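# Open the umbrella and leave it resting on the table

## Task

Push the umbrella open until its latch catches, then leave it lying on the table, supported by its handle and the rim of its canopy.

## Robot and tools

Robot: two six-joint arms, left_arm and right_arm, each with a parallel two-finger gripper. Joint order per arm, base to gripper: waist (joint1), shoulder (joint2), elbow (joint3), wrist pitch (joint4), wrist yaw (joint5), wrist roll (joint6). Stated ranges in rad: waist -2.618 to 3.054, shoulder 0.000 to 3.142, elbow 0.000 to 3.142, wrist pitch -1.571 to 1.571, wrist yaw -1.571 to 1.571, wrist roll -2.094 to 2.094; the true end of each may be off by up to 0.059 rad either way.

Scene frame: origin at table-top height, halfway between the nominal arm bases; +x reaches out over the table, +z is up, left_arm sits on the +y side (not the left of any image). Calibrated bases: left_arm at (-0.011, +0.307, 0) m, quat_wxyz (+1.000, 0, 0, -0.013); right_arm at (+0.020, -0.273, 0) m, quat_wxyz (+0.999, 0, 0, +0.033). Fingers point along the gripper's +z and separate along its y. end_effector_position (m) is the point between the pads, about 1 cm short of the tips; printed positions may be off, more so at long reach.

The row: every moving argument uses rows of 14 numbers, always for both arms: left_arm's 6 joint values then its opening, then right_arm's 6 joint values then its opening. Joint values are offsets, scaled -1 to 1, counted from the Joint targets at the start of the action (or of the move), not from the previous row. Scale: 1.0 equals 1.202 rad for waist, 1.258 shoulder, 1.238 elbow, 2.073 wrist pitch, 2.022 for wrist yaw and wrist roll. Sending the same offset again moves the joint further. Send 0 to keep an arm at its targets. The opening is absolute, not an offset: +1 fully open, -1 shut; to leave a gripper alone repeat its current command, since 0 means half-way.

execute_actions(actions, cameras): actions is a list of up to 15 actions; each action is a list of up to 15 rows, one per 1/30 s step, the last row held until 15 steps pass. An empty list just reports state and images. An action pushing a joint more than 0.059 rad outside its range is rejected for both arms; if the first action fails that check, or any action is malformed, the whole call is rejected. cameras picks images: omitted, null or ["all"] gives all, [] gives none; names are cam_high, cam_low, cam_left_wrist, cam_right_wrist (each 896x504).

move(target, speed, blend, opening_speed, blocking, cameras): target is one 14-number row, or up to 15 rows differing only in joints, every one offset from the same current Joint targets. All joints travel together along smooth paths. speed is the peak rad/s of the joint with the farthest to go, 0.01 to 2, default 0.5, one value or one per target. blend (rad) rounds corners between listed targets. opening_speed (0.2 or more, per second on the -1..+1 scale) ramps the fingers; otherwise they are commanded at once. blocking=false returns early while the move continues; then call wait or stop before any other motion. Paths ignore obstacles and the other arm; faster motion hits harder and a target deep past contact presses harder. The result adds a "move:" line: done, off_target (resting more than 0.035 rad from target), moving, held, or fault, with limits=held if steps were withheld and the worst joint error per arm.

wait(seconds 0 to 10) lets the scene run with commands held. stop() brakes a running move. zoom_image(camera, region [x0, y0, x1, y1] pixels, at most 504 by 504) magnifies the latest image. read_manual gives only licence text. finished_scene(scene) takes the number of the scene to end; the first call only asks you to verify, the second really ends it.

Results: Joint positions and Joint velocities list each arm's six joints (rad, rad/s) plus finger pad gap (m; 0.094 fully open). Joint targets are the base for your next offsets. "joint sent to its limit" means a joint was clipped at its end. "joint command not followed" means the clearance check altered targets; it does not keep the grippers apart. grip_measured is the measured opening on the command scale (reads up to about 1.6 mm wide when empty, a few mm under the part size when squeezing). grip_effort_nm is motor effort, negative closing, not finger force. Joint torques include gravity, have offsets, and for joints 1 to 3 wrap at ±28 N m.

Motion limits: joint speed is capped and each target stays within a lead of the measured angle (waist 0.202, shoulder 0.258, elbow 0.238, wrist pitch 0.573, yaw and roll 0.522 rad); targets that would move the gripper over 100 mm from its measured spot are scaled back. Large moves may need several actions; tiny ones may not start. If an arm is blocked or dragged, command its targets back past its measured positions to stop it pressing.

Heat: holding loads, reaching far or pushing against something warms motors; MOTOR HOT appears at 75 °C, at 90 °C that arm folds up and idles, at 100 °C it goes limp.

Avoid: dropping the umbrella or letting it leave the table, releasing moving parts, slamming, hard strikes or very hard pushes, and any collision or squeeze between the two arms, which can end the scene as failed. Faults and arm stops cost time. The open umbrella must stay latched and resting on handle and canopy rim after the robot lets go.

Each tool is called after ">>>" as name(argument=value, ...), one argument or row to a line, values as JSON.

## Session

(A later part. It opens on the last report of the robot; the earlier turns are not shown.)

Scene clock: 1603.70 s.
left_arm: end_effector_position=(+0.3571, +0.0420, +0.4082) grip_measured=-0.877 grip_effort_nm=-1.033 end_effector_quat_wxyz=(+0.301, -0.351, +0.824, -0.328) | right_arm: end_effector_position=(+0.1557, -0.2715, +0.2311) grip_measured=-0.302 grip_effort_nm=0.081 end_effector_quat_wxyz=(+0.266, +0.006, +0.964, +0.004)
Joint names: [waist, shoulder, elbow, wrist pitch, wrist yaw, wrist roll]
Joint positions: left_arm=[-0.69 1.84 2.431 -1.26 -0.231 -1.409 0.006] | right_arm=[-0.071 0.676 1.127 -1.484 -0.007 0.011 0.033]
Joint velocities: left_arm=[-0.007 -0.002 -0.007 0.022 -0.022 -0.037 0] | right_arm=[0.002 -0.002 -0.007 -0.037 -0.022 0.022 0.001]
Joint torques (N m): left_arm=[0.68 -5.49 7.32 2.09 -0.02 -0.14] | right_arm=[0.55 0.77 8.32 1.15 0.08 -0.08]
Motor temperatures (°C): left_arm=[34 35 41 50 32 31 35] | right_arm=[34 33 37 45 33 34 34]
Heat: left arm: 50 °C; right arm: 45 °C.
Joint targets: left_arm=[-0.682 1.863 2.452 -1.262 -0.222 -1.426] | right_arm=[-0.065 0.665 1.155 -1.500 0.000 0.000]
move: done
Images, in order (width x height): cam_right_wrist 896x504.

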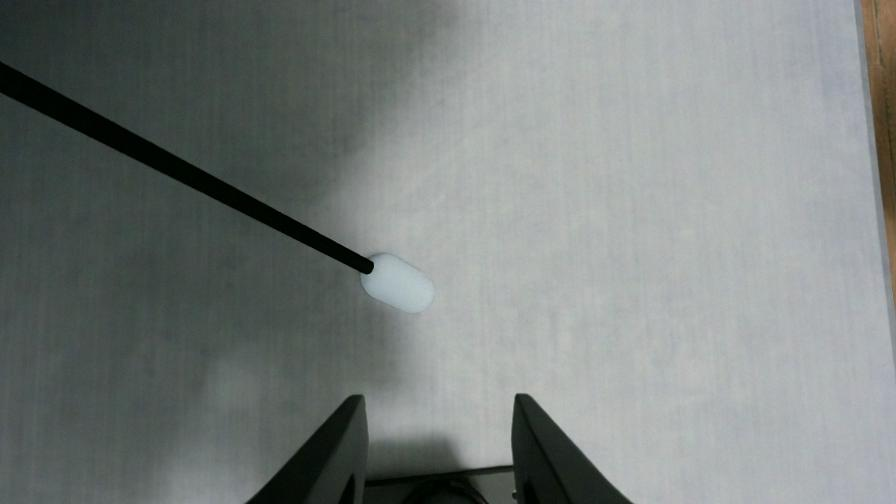

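>>> move(
  target=[-0.0241,-0.027,-0.0444,0.0096,-0.0138,-0.0054,-0.93,0,0,0,0,0,0,-0.3],
  speed=0.08,
  cameras=["cam_right_wrist","cam_low"],
)

>>> zoom_image(
  camera="cam_right_wrist",
  region=[330, 220, 470, 340],
)

Scene clock: 1625.63 s.
left_arm: end_effector_position=(+0.3565, +0.0390, +0.4077) grip_measured=-0.877 grip_effort_nm=-1.033 end_effector_quat_wxyz=(+0.306, -0.351, +0.823, -0.327) | right_arm: end_effector_position=(+0.1554, -0.2715, +0.2310) grip_measured=-0.302 grip_effort_nm=0.081 end_effector_quat_wxyz=(+0.265, +0.006, +0.964, +0.004)
Joint names: [waist, shoulder, elbow, wrist pitch, wrist yaw, wrist roll]
Joint positions: left_arm=[-0.703 1.838 2.42 -1.249 -0.249 -1.413 0.006] | right_arm=[-0.071 0.676 1.127 -1.486 -0.007 0.011 0.033]
Joint velocities: left_arm=[-0.002 0.002 -0.017 0.007 -0.051 0.081 0.001] | right_arm=[0.007 -0.027 -0.012 -0.007 -0.037 -0.007 0]
Joint torques (N m): left_arm=[-0.65 -7.86 3.86 2.19 -0.11 -0.22] | right_arm=[0.57 0.75 8.34 1.15 0.08 -0.1]
Motor temperatures (°C): left_arm=[34 35 41 50 32 31 35] | right_arm=[34 33 37 44 33 34 34]
Heat: left arm: 50 °C; right arm: 44 °C.
Joint targets: left_arm=[-0.711 1.828 2.397 -1.242 -0.250 -1.436] | right_arm=[-0.065 0.665 1.155 -1.500 0.000 0.000]
move: done
Images, in order (width x height): cam_low 896x504, cam_right_wrist 896x504.

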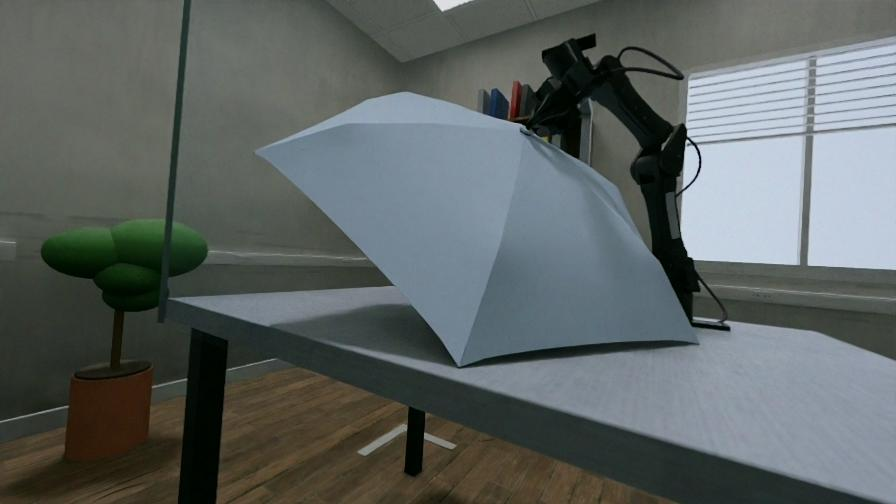

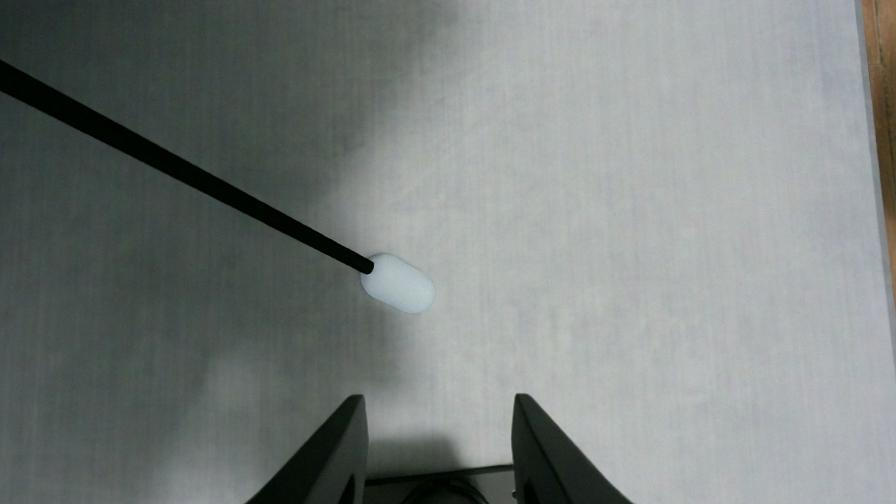

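Scaled by 3.600 from the camera's 896x504 image, which has a finer 1280x720 frame.

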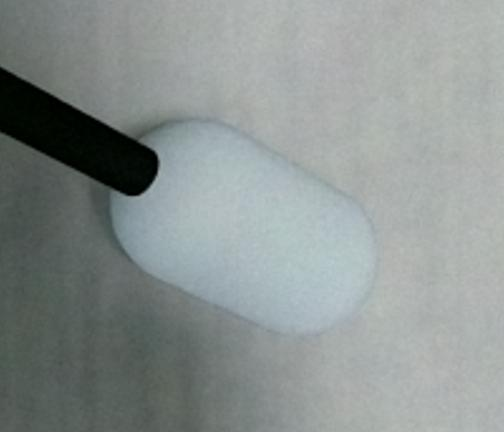

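>>> move(
  target=[-0.0166,-0.0183,-0.0299,0.0068,-0.0089,-0.0045,-0.93,0,0,0,0,0,0,-0.3],
  speed=0.08,
  cameras=["cam_right_wrist","cam_low"],
)

>>> zoom_image(
  camera="cam_right_wrist",
  region=[330, 220, 470, 340],
)

>>> zoom_image(
  camera="cam_low",
  region=[425, 325, 515, 385],
)

Scene clock: 1629.20 s.
left_arm: end_effector_position=(+0.3553, +0.0385, +0.4078) grip_measured=-0.877 grip_effort_nm=-1.043 end_effector_quat_wxyz=(+0.315, -0.355, +0.818, -0.326) | right_arm: end_effector_position=(+0.1554, -0.2715, +0.2309) grip_measured=-0.302 grip_effort_nm=0.081 end_effector_quat_wxyz=(+0.265, +0.006, +0.964, +0.004)
Joint names: [waist, shoulder, elbow, wrist pitch, wrist yaw, wrist roll]
Joint positions: left_arm=[-0.717 1.82 2.382 -1.222 -0.281 -1.424 0.006] | right_arm=[-0.071 0.676 1.127 -1.486 -0.007 0.011 0.033]
Joint velocities: left_arm=[-0.012 -0.002 0.007 -0.037 0.022 -0.022 -0.001] | right_arm=[-0.002 0.007 0.002 -0.007 -0.125 0.037 0]
Joint torques (N m): left_arm=[-1.17 -8.14 4.07 2.05 0.01 -0.21] | right_arm=[0.57 0.76 8.31 1.15 0.08 -0.1]
Motor temperatures (°C): left_arm=[34 36 41 50 32 31 35] | right_arm=[34 33 37 44 33 34 34]
Heat: left arm: 50 °C; right arm: 44 °C.
Joint targets: left_arm=[-0.731 1.806 2.360 -1.229 -0.268 -1.446] | right_arm=[-0.065 0.665 1.155 -1.500 0.000 0.000]
move: done
Images, in order (width x height): cam_low 896x504, cam_right_wrist 896x504.

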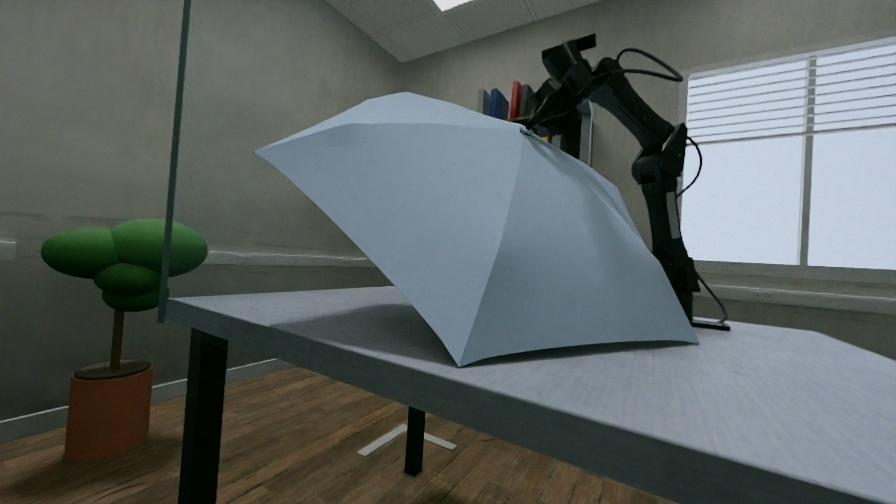

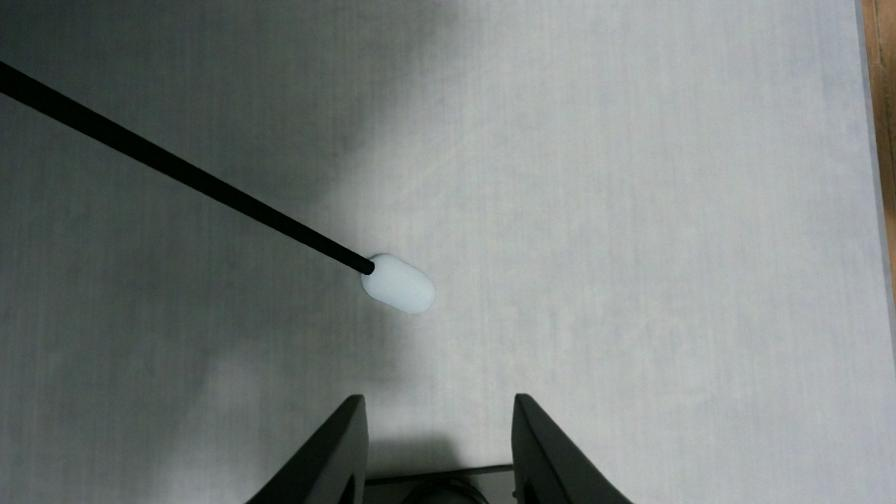

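Scaled by 3.600 from the camera's 896x504 image, which has a finer 1280x720 frame.

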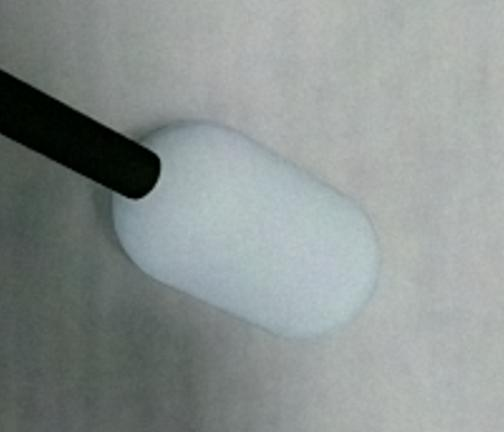

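Scaled by 5.600 from the camera's 896x504 image, which has a finer 1280x720 frame.

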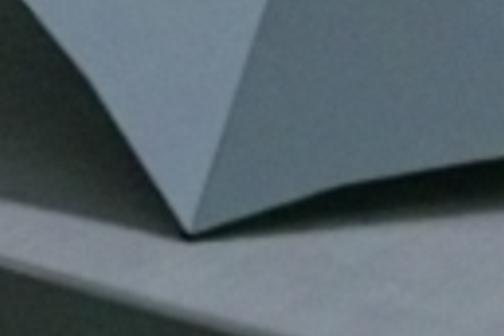

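>>> move(
  target=[0.006,0,0,0,0,0,-0.5,0,0,0,0,0,0,-0.3],
  speed=0.1,
  opening_speed=0.4,
  cameras=["cam_high","cam_right_wrist","cam_left_wrist"],
)

Scene clock: 1636.23 s.
left_arm: end_effector_position=(+0.3565, +0.0350, +0.4088) grip_measured=-0.501 grip_effort_nm=0.066 end_effector_quat_wxyz=(+0.310, -0.361, +0.812, -0.337) | right_arm: end_effector_position=(+0.1554, -0.2715, +0.2309) grip_measured=-0.302 grip_effort_nm=0.076 end_effector_quat_wxyz=(+0.265, +0.006, +0.964, +0.004)
Joint names: [waist, shoulder, elbow, wrist pitch, wrist yaw, wrist roll]
Joint positions: left_arm=[-0.717 1.82 2.377 -1.205 -0.27 -1.445 0.023] | right_arm=[-0.071 0.676 1.127 -1.486 -0.007 0.011 0.033]
Joint velocities: left_arm=[-0.007 -0.007 0.002 0.007 -0.037 0.051 0] | right_arm=[-0.012 -0.007 0.002 0.037 0.007 -0.081 -0.001]
Joint torques (N m): left_arm=[-0.54 -8.16 4.53 1.89 -0.1 0.04] | right_arm=[0.57 0.79 8.34 1.16 0.07 -0.1]
Motor temperatures (°C): left_arm=[34 36 41 50 32 31 35] | right_arm=[34 33 37 43 33 34 34]
Heat: left arm: 50 °C; right arm: 43 °C.
Joint targets: left_arm=[-0.723 1.806 2.360 -1.228 -0.268 -1.446] | right_arm=[-0.065 0.665 1.155 -1.500 0.000 0.000]
move: done
Images, in order (width x height): cam_high 896x504, cam_left_wrist 896x504, cam_right_wrist 896x504.

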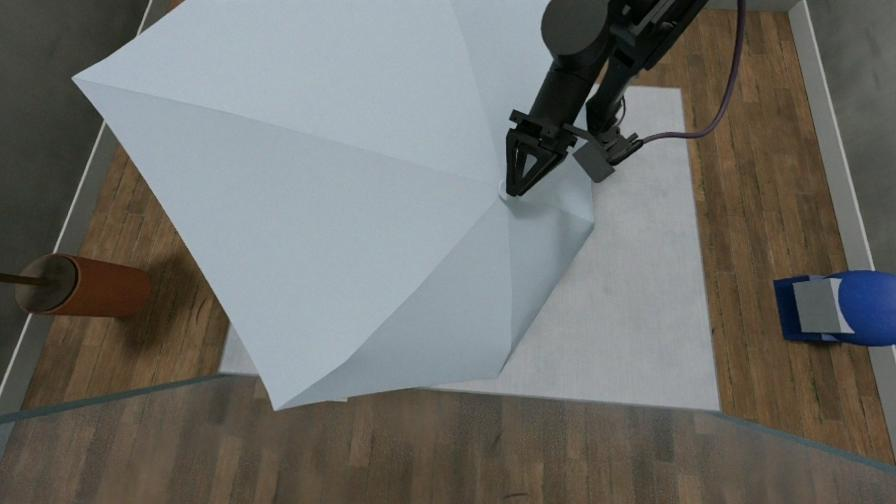

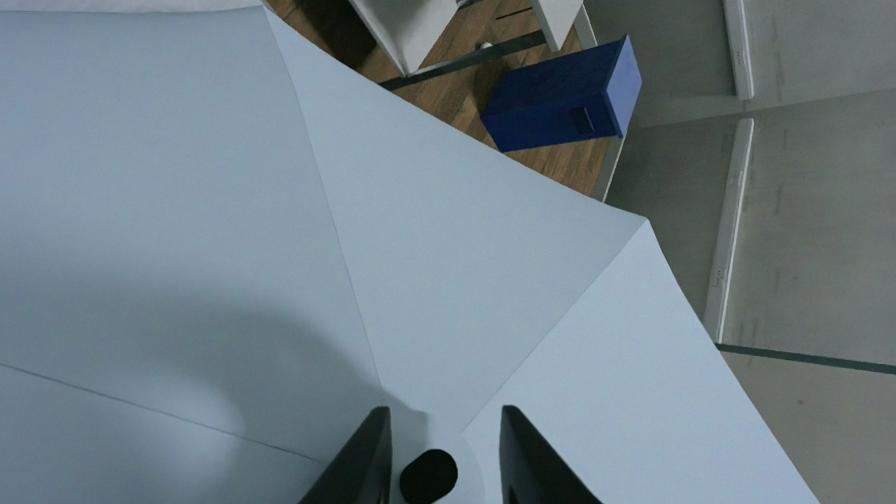

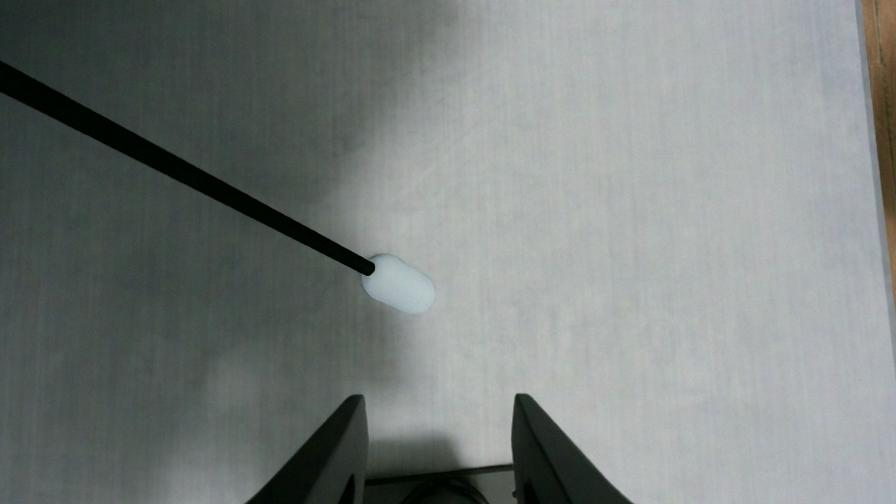

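>>> move(
  target=[
    [-0.0266,-0.0159,0.1195,-0.0564,-0.0158,-0.0119,-0.2,0,0,0,0,0,0,-0.3],
    [-0.0241,-0.4817,-0.3716,0.11,-0.0158,0.0227,-0.2,0,0,0,0,0,0,-0.3],
  ],
  speed=[0.2,0.5],
  blend=0.03,
)

Scene clock: 1662.10 s.
left_arm: end_effector_position=(+0.2414, +0.1325, +0.5030) grip_measured=-0.201 grip_effort_nm=0.071 end_effector_quat_wxyz=(+0.376, -0.331, +0.725, -0.474) | right_arm: end_effector_position=(+0.1553, -0.2715, +0.2309) grip_measured=-0.302 grip_effort_nm=0.076 end_effector_quat_wxyz=(+0.265, +0.006, +0.964, +0.004)
Joint names: [waist, shoulder, elbow, wrist pitch, wrist yaw, wrist roll]
Joint positions: left_arm=[-0.748 1.202 1.916 -0.998 -0.29 -1.412 0.038] | right_arm=[-0.071 0.676 1.127 -1.486 -0.007 0.011 0.033]
Joint velocities: left_arm=[0.007 -0.007 0.002 -0.051 -0.007 -0.11 -0.001] | right_arm=[-0.027 -0.017 0.017 -0.11 -0.051 -0.022 0]
Joint torques (N m): left_arm=[-0.35 -1.76 4.05 2.34 -0.15 0.19] | right_arm=[0.55 0.77 8.36 1.15 0.09 -0.09]
Motor temperatures (°C): left_arm=[34 37 40 49 32 31 34] | right_arm=[34 33 37 43 33 34 34]
Heat: left arm: 49 °C; right arm: 43 °C.
Joint targets: left_arm=[-0.753 1.199 1.901 -1.000 -0.300 -1.400] | right_arm=[-0.065 0.665 1.155 -1.500 0.000 0.000]
move: done

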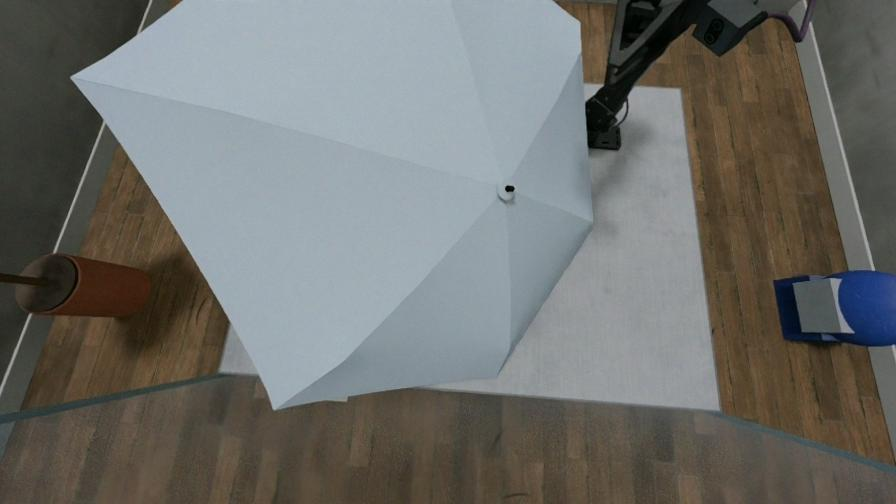

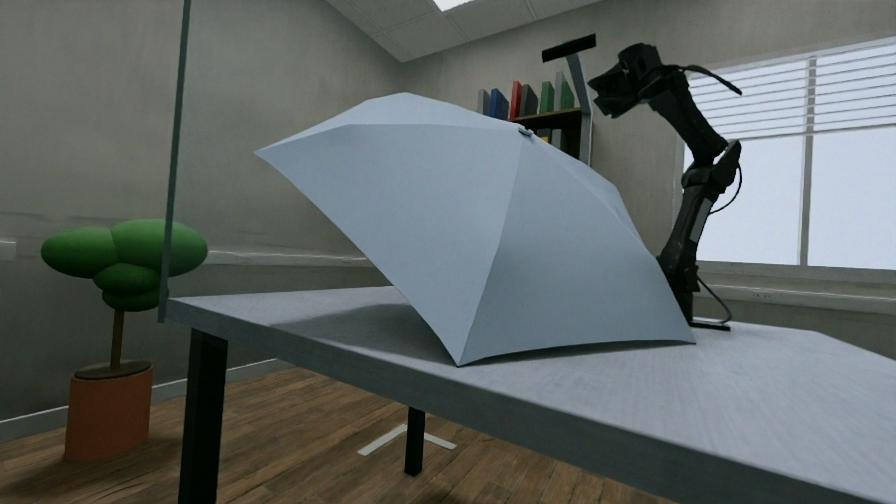

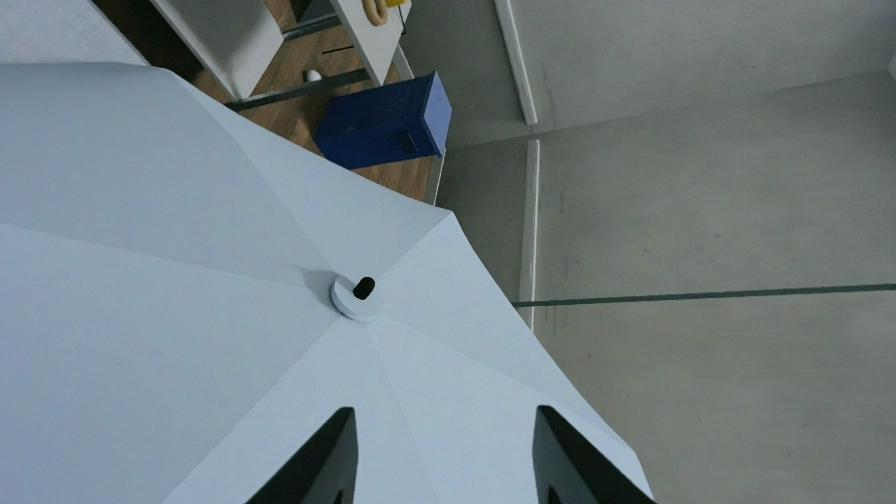

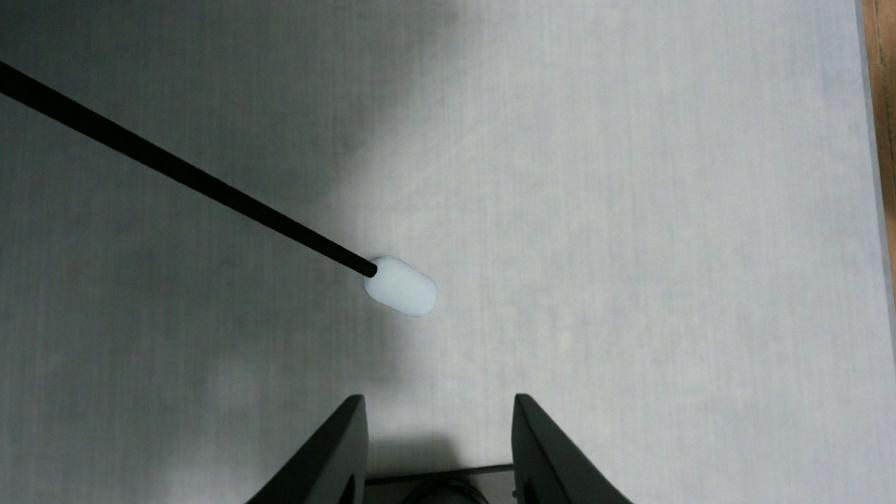

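>>> zoom_image(
  camera="cam_high",
  region=[520, 0, 680, 240],
)

>>> zoom_image(
  camera="cam_low",
  region=[600, 160, 760, 360],
)

Scaled by 2.100 from the camera's 896x504 image, which has a finer 1280x720 frame.

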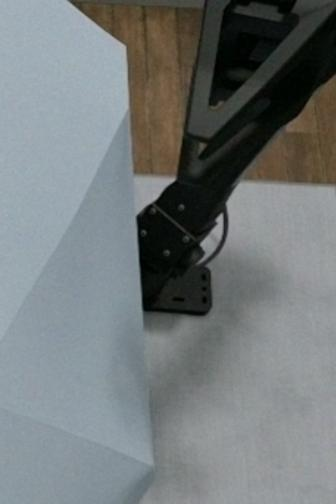

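Scaled by 2.520 from the camera's 896x504 image, which has a finer 1280x720 frame.

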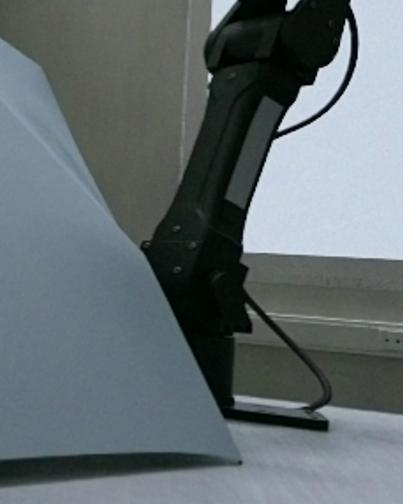

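>>> finished_scene(
  scene=1,
)

This call ended nothing. Check each condition of the task against the scene as it is now, look again where you are not sure, and mend what is not met. Then call finished_scene again.

>>> execute_actions(
  actions=[],
  cameras=["cam_high","cam_low"],
)

Scene clock: 1682.47 s.
left_arm: end_effector_position=(+0.2414, +0.1325, +0.5033) grip_measured=-0.201 grip_effort_nm=0.056 end_effector_quat_wxyz=(+0.376, -0.331, +0.724, -0.474) | right_arm: end_effector_position=(+0.1553, -0.2715, +0.2309) grip_measured=-0.302 grip_effort_nm=0.071 end_effector_quat_wxyz=(+0.265, +0.006, +0.964, +0.004)
Joint names: [waist, shoulder, elbow, wrist pitch, wrist yaw, wrist roll]
Joint positions: left_arm=[-0.748 1.202 1.916 -0.997 -0.29 -1.412 0.038] | right_arm=[-0.071 0.676 1.127 -1.486 -0.007 0.011 0.033]
Joint velocities: left_arm=[0.007 -0.007 -0.002 0.051 -0.066 -0.007 -0.001] | right_arm=[0.012 -0.002 -0.012 -0.037 -0.051 0.125 -0.001]
Joint torques (N m): left_arm=[-0.32 -1.76 4.05 2.36 -0.15 0.19] | right_arm=[0.57 0.76 8.32 1.16 0.09 -0.09]
Motor temperatures (°C): left_arm=[34 35 40 51 32 31 33] | right_arm=[34 33 37 42 33 34 34]
Heat: left arm: 51 °C; right arm: 42 °C.
Joint targets: left_arm=[-0.753 1.199 1.901 -1.000 -0.300 -1.400] | right_arm=[-0.065 0.665 1.155 -1.500 0.000 0.000]
Tool commands: left_gripper/opening=-0.2 right_gripper/opening=-0.3
Images, in order (width x height): cam_high 896x504, cam_low 896x504.

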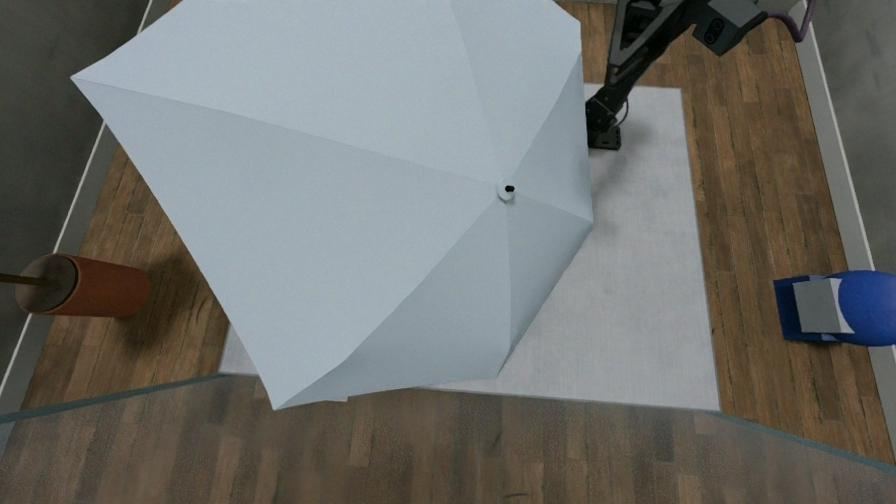

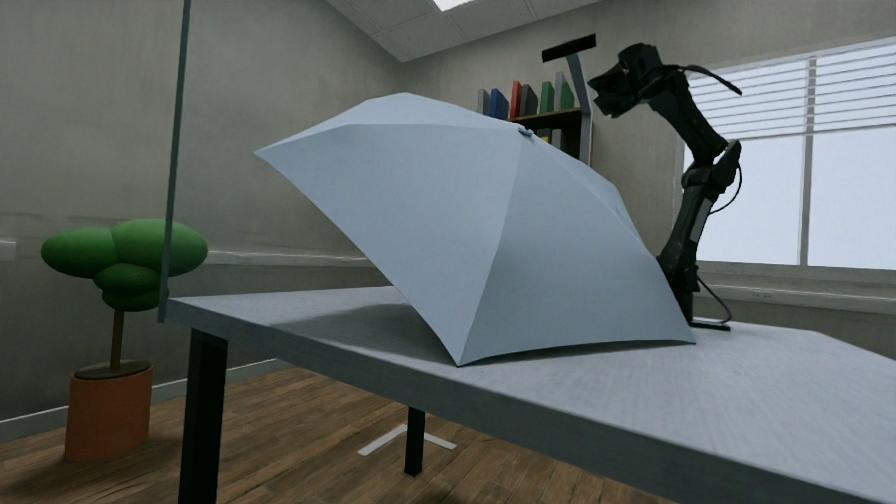

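>>> finished_scene(
  scene=1,
)

The scene is finished: the task was done.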